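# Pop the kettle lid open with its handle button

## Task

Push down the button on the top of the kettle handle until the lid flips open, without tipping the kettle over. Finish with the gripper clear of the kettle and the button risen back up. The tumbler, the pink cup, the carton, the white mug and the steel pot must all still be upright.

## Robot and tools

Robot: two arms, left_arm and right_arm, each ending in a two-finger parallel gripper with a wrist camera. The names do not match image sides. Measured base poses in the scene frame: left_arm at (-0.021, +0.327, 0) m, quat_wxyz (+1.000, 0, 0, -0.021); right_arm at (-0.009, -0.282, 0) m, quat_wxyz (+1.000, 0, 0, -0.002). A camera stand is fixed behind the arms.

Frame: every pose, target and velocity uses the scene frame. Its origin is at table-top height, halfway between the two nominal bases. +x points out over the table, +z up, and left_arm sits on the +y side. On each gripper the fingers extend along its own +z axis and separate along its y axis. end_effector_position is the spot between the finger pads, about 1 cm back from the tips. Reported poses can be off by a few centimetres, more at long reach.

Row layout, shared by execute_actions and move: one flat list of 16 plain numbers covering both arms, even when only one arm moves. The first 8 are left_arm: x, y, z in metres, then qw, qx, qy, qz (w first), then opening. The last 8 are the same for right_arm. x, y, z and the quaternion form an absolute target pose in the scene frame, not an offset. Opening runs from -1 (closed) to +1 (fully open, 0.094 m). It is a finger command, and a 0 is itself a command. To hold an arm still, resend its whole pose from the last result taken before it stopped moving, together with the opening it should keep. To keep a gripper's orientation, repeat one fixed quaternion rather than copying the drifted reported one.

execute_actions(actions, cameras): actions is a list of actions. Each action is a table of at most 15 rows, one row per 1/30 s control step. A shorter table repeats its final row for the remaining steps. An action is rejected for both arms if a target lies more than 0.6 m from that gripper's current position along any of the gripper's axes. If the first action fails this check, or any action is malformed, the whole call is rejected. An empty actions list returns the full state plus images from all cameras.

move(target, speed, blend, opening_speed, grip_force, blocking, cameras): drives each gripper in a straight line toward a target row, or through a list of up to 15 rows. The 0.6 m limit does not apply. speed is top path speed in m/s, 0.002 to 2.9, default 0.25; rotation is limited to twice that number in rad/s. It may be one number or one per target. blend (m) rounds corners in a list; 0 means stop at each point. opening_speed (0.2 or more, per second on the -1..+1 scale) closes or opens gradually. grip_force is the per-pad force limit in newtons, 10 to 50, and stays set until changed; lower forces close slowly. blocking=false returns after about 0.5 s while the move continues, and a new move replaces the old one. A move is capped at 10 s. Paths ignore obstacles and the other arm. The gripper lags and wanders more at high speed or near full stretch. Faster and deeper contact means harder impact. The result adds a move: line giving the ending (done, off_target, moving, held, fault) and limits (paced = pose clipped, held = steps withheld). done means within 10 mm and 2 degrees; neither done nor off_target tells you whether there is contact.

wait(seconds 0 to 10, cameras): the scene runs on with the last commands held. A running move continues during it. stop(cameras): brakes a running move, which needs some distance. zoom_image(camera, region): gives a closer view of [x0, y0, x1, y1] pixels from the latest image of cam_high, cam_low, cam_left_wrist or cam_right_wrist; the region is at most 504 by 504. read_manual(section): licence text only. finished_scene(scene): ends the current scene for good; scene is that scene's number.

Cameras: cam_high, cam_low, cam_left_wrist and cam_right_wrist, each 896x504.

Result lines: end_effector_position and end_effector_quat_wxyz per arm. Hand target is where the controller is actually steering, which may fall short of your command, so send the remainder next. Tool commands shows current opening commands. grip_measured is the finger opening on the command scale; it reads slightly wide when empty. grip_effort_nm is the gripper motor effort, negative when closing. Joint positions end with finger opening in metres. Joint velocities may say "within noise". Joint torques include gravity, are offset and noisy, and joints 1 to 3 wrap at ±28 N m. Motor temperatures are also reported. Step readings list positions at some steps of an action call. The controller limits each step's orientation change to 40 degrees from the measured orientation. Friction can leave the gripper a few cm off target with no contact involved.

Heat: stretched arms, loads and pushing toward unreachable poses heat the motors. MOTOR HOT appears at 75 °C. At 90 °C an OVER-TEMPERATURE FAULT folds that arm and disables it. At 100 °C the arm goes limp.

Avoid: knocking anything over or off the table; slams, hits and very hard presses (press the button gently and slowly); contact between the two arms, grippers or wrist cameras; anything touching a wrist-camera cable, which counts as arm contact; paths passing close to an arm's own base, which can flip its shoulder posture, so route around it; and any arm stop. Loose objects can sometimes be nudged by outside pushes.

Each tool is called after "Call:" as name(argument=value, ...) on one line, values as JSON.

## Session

Call:
execute_actions(actions=[])

Scene clock: 0.00 s.
left_arm: end_effector_position=(+0.3022, +0.2074, +0.2776) grip_measured=+1.000 grip_effort_nm=n/a end_effector_quat_wxyz=(+0.415, -0.023, +0.875, -0.248) | right_arm: end_effector_position=(+0.3193, -0.1102, +0.2900) grip_measured=+1.000 grip_effort_nm=n/a end_effector_quat_wxyz=(+0.592, -0.076, +0.800, +0.057)
Joint positions: left_arm=[-0.196 1.064 1.075 -0.588 0.233 -0.416 0.094] | right_arm=[0.718 1.072 0.894 -0.16 0.499 0.169 0.094]
Joint velocities: within noise
Joint torques (N m): no reading
Motor temperatures (°C): left_arm=[26 29 28 28 27 26 25] | right_arm=[25 27 29 28 28 26 25]
Heat: left arm: 29 °C; right arm: 29 °C.
Hand target: left_arm +0.2998, +0.2078, +0.2780; +0.413, -0.022, +0.876, -0.248 | right_arm +0.3190, -0.1112, +0.2998; +0.601, -0.070, +0.794, +0.061
Tool commands: left_gripper/opening=+1.0 right_gripper/opening=+1.0

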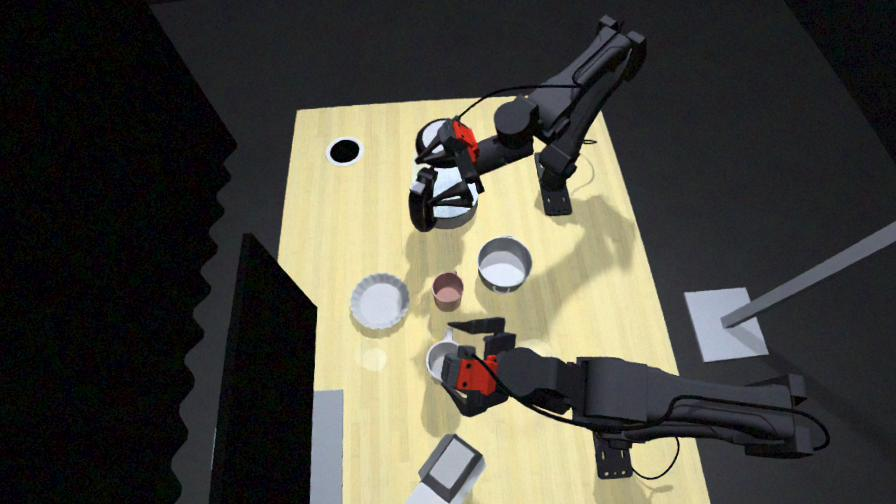

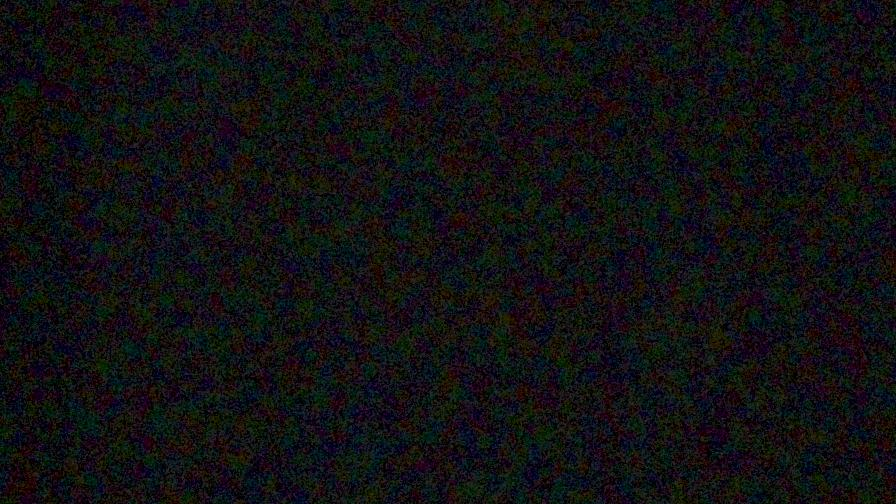

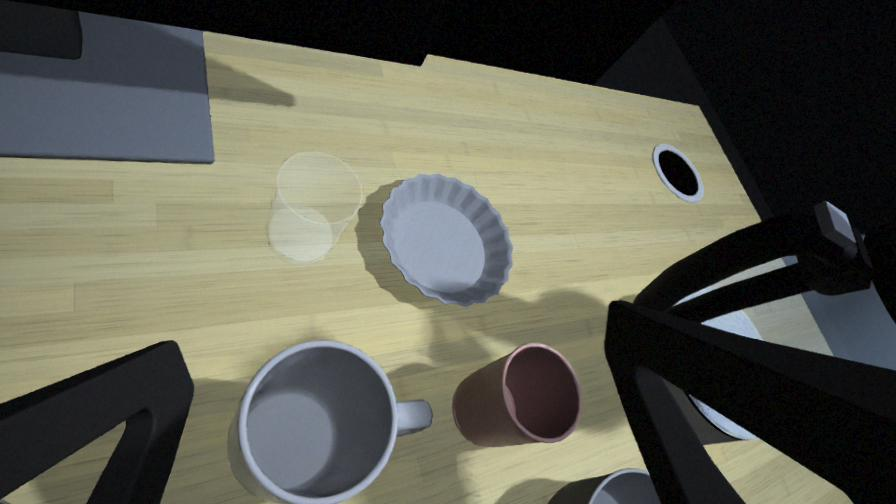

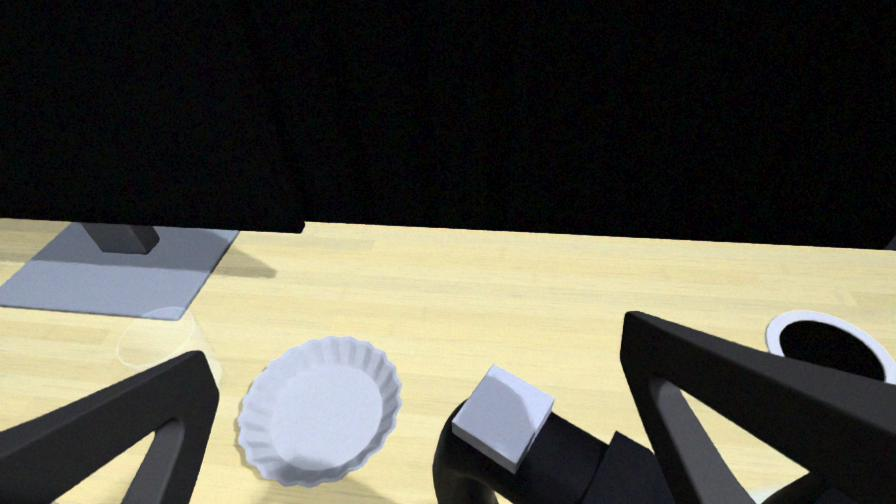

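Call:
move(target=[0.2998,0.2078,0.2780,0.413,-0.022,0.876,-0.248,1, 0.336,-0.132,0.285,0.3303,0.2432,0.9077,-0.0885,-1], speed=0.2, cameras=["cam_high","cam_right_wrist"])

Call:
zoom_image(camera="cam_high", region=[370, 80, 530, 240])

Scene clock: 85.33 s.
left_arm: end_effector_position=(+0.3022, +0.2074, +0.2776) grip_measured=+1.000 grip_effort_nm=0.00 end_effector_quat_wxyz=(+0.415, -0.023, +0.875, -0.248) | right_arm: end_effector_position=(+0.3309, -0.1324, +0.2813) grip_measured=-0.997 grip_effort_nm=-0.18 end_effector_quat_wxyz=(+0.326, +0.235, +0.912, -0.088)
Joint positions: left_arm=[-0.196 1.064 1.075 -0.588 0.233 -0.416 0.094] | right_arm=[0.709 1.767 1.981 -1.51 0.64 1.119 0]
Joint torques (N m): left_arm=[-0.08 -2.8 6.64 1.98 0.11 0.08] | right_arm=[-0.36 -7.83 9.26 0.66 0.45 0.16]
Motor temperatures (°C): left_arm=[26 30 31 36 27 26 25] | right_arm=[25 28 35 35 28 26 25]
Heat: left arm: 36 °C; right arm: 35 °C.
Hand target: left_arm +0.2998, +0.2078, +0.2780; +0.413, -0.022, +0.876, -0.248 | right_arm +0.3359, -0.1321, +0.2849; +0.331, +0.243, +0.908, -0.088
Off the commanded pose: left_arm 0.002 m, 0 deg | right_arm 0.006 m, 1 deg.
move: done
Images, in order (width x height): cam_high 896x504, cam_right_wrist 896x504.

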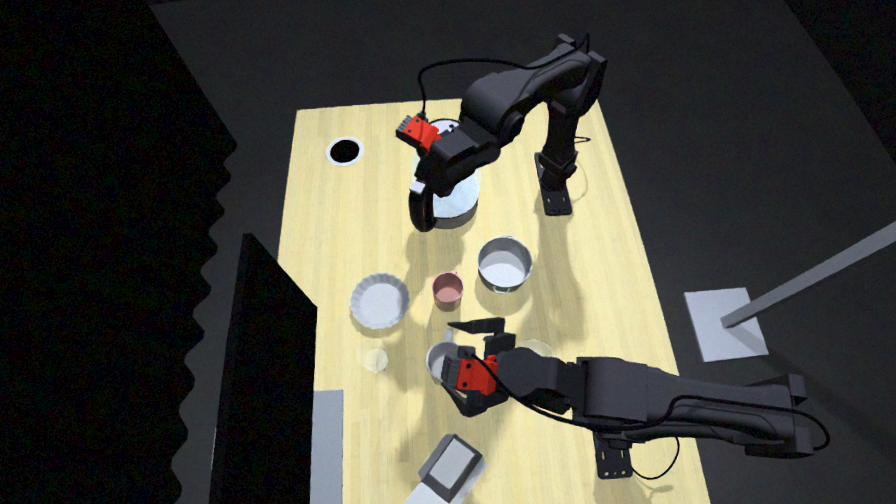

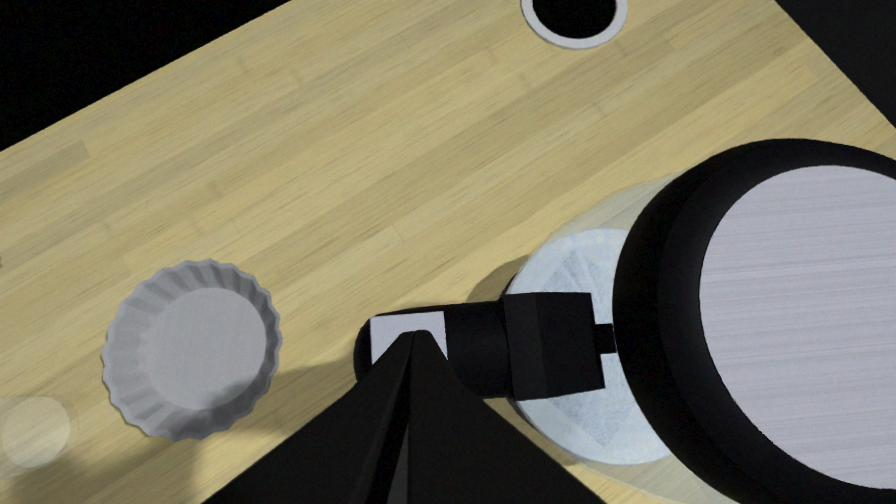

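Scaled by 3.150 from the camera's 896x504 image, which has a finer 1280x720 frame.

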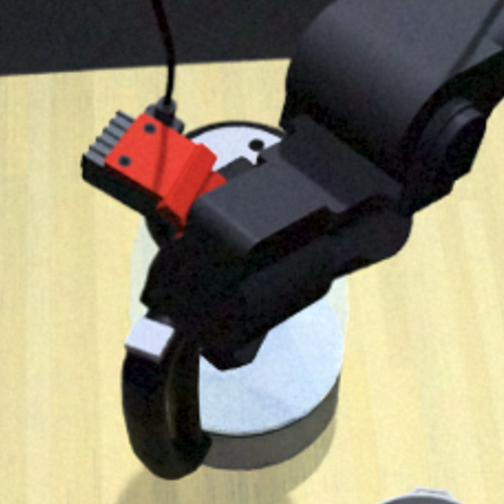

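Call:
move(target=[[0.2998,0.2078,0.2780,0.413,-0.022,0.876,-0.248,1, 0.336,-0.132,0.262,0.3303,0.2432,0.9077,-0.0885,-1],[0.2998,0.2078,0.2780,0.413,-0.022,0.876,-0.248,1, 0.329,-0.128,0.226,0.3303,0.2432,0.9077,-0.0885,-1]], speed=[0.1, 0.05], blend=0.005, cameras=["cam_high","cam_right_wrist"])

Scene clock: 126.00 s.
left_arm: end_effector_position=(+0.3022, +0.2074, +0.2776) grip_measured=+1.000 grip_effort_nm=0.00 end_effector_quat_wxyz=(+0.415, -0.023, +0.875, -0.248) | right_arm: end_effector_position=(+0.3411, -0.1274, +0.2475) grip_measured=-0.997 grip_effort_nm=-0.18 end_effector_quat_wxyz=(+0.365, +0.252, +0.893, -0.076)
Joint positions: left_arm=[-0.196 1.064 1.075 -0.588 0.233 -0.416 0.094] | right_arm=[0.725 1.699 1.714 -1.255 0.702 1.15 0]
Joint torques (N m): left_arm=[-0.08 -2.84 6.87 1.92 0.1 0.08] | right_arm=[0.23 -9.42 3.73 0.56 -0.16 0.16]
Heat: left arm: 37 °C; right arm: 36 °C.
Hand target: left_arm +0.2998, +0.2078, +0.2780; +0.413, -0.022, +0.876, -0.248 | right_arm +0.3291, -0.1283, +0.2270; +0.330, +0.244, +0.907, -0.089
Off the commanded pose: left_arm 0.002 m, 0 deg | right_arm 0.025 m, 5 deg.
move: off_target (right_arm)
Images, in order (width x height): cam_high 896x504, cam_right_wrist 896x504.

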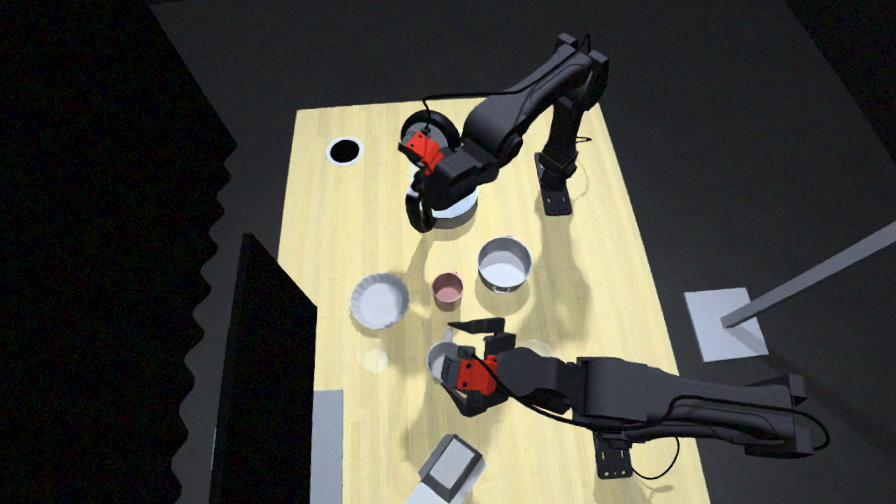

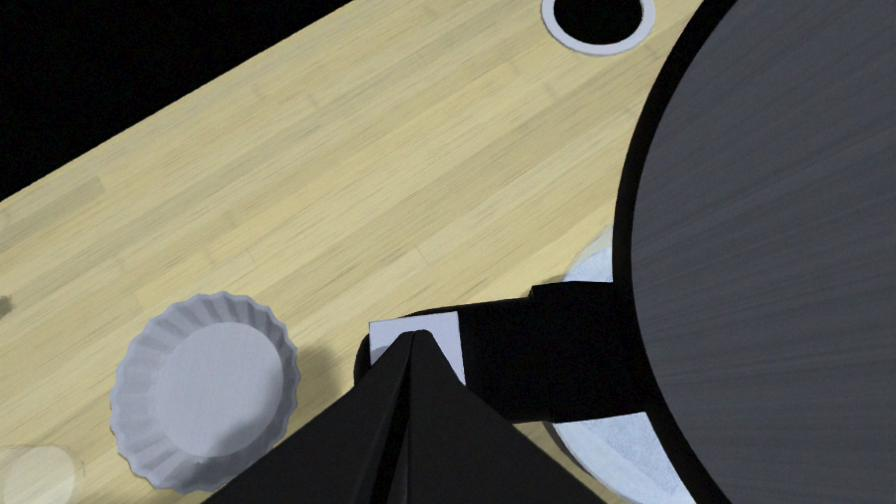

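Call:
move(target=[[0.2998,0.2078,0.2780,0.413,-0.022,0.876,-0.248,1, 0.338,-0.127,0.262,0.3303,0.2432,0.9077,-0.0885,-1],[0.2998,0.2078,0.2780,0.413,-0.022,0.876,-0.248,1, 0.335,-0.100,0.305,0.3303,0.2432,0.9077,-0.0885,-1]], speed=0.12, blend=0.01, cameras=["cam_high","cam_right_wrist"])

Call:
zoom_image(camera="cam_high", region=[370, 80, 530, 240])

Scene clock: 131.93 s.
left_arm: end_effector_position=(+0.3022, +0.2074, +0.2776) grip_measured=+1.000 grip_effort_nm=0.00 end_effector_quat_wxyz=(+0.415, -0.023, +0.875, -0.248) | right_arm: end_effector_position=(+0.3314, -0.1008, +0.3016) grip_measured=-0.997 grip_effort_nm=-0.18 end_effector_quat_wxyz=(+0.346, +0.228, +0.908, -0.058)
Joint positions: left_arm=[-0.196 1.064 1.075 -0.588 0.233 -0.416 0.094] | right_arm=[0.778 1.834 2.139 -1.56 0.655 1.159 0]
Joint torques (N m): left_arm=[0.06 -2.55 6.64 1.93 0.11 0.07] | right_arm=[0.17 -8.5 8.55 0.7 0.56 0.12]
Heat: left arm: 37 °C; right arm: 35 °C.
Hand target: left_arm +0.2998, +0.2078, +0.2780; +0.413, -0.022, +0.876, -0.248 | right_arm +0.3350, -0.1002, +0.3046; +0.353, +0.231, +0.904, -0.062
Off the commanded pose: left_arm 0.002 m, 0 deg | right_arm 0.005 m, 4 deg.
joint sent to its limit (right arm) — joint 4 (wrist pitch), lower limit. The joint targets are off in orientation, not in position.
move: off_target (right_arm)
Images, in order (width x height): cam_high 896x504, cam_right_wrist 896x504.

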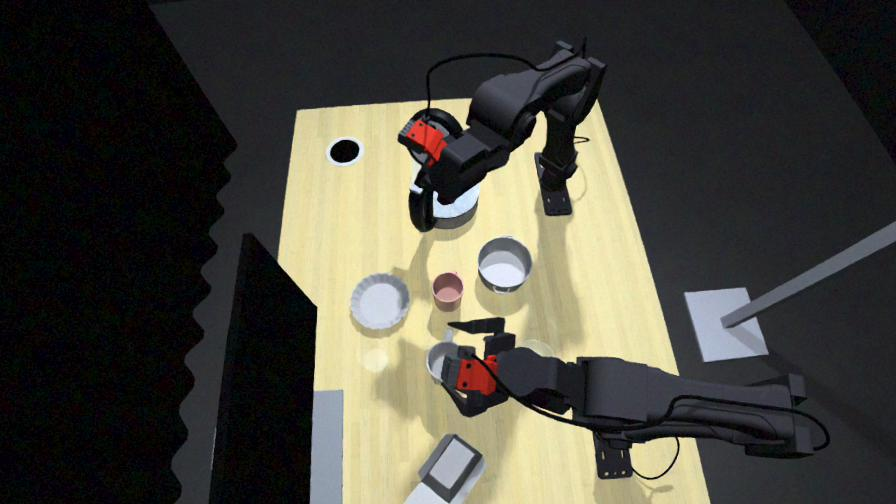

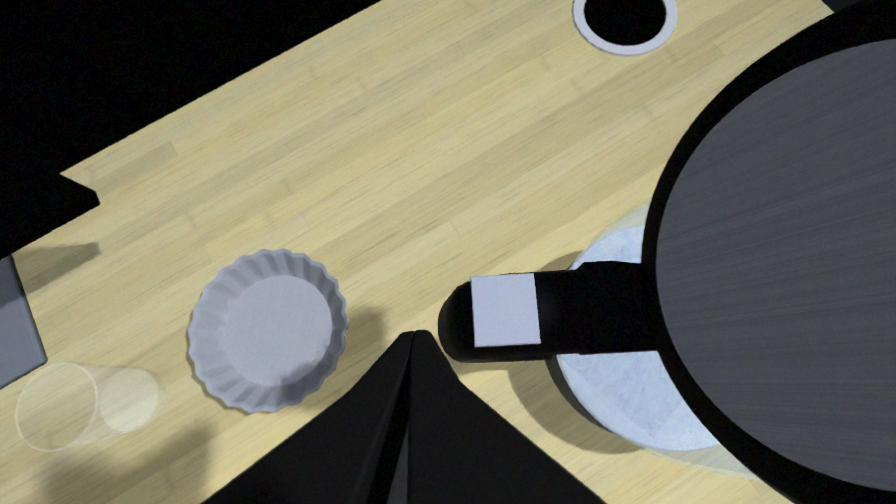

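Scaled by 3.150 from the camera's 896x504 image, which has a finer 1280x720 frame.

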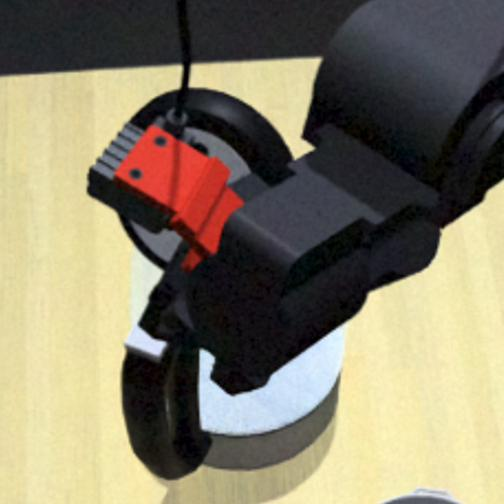

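Call:
move(target=[0.2998,0.2078,0.2780,0.413,-0.022,0.876,-0.248,1, 0.355,-0.060,0.302,0.353,0.231,0.904,-0.062,-1], speed=0.15, cameras=["cam_high","cam_right_wrist"])

Call:
zoom_image(camera="cam_high", region=[370, 80, 530, 240])

Scene clock: 138.70 s.
left_arm: end_effector_position=(+0.3022, +0.2074, +0.2776) grip_measured=+1.000 grip_effort_nm=0.00 end_effector_quat_wxyz=(+0.415, -0.023, +0.875, -0.248) | right_arm: end_effector_position=(+0.3503, -0.0615, +0.2970) grip_measured=-0.997 grip_effort_nm=-0.18 end_effector_quat_wxyz=(+0.356, +0.217, +0.908, -0.044)
Joint positions: left_arm=[-0.196 1.064 1.075 -0.588 0.233 -0.416 0.094] | right_arm=[0.818 1.982 2.315 -1.567 0.665 1.166 0]
Joint torques (N m): left_arm=[0.09 -2.73 6.65 1.99 0.12 0.07] | right_arm=[0.25 -10.09 8.83 0.81 0.63 0.16]
Heat: left arm: 37 °C; right arm: 35 °C.
Hand target: left_arm +0.2998, +0.2078, +0.2780; +0.413, -0.022, +0.876, -0.248 | right_arm +0.3548, -0.0603, +0.3016; +0.368, +0.223, +0.902, -0.045
Off the commanded pose: left_arm 0.002 m, 0 deg | right_arm 0.007 m, 3 deg.
joint sent to its limit (right arm) — joint 4 (wrist pitch), lower limit. The joint targets are off in orientation, not in position.
move: off_target (right_arm)
Images, in order (width x height): cam_high 896x504, cam_right_wrist 896x504.

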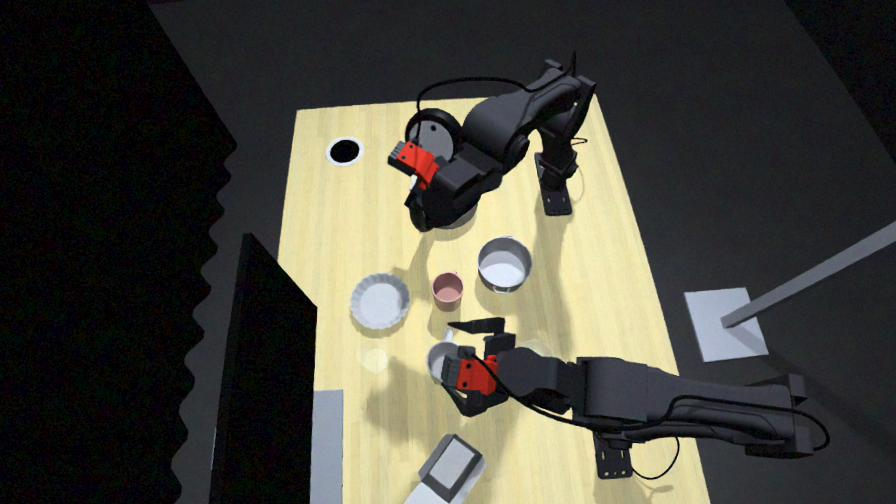

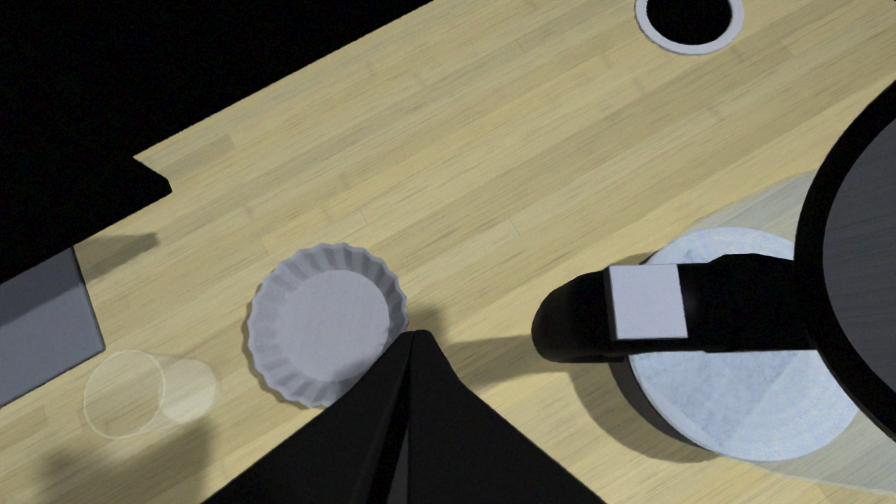

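Scaled by 3.150 from the camera's 896x504 image, which has a finer 1280x720 frame.

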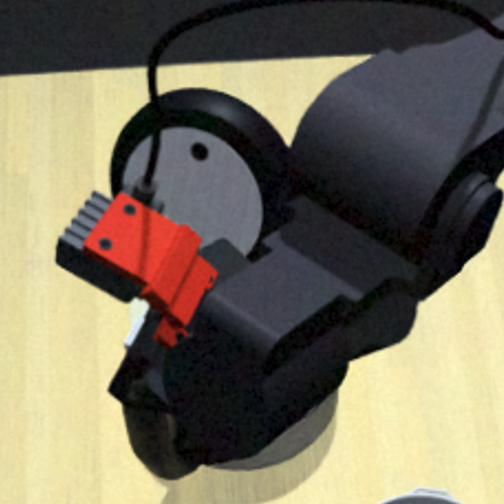

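Call:
finished_scene(scene=3)

The scene is finished: the task was done.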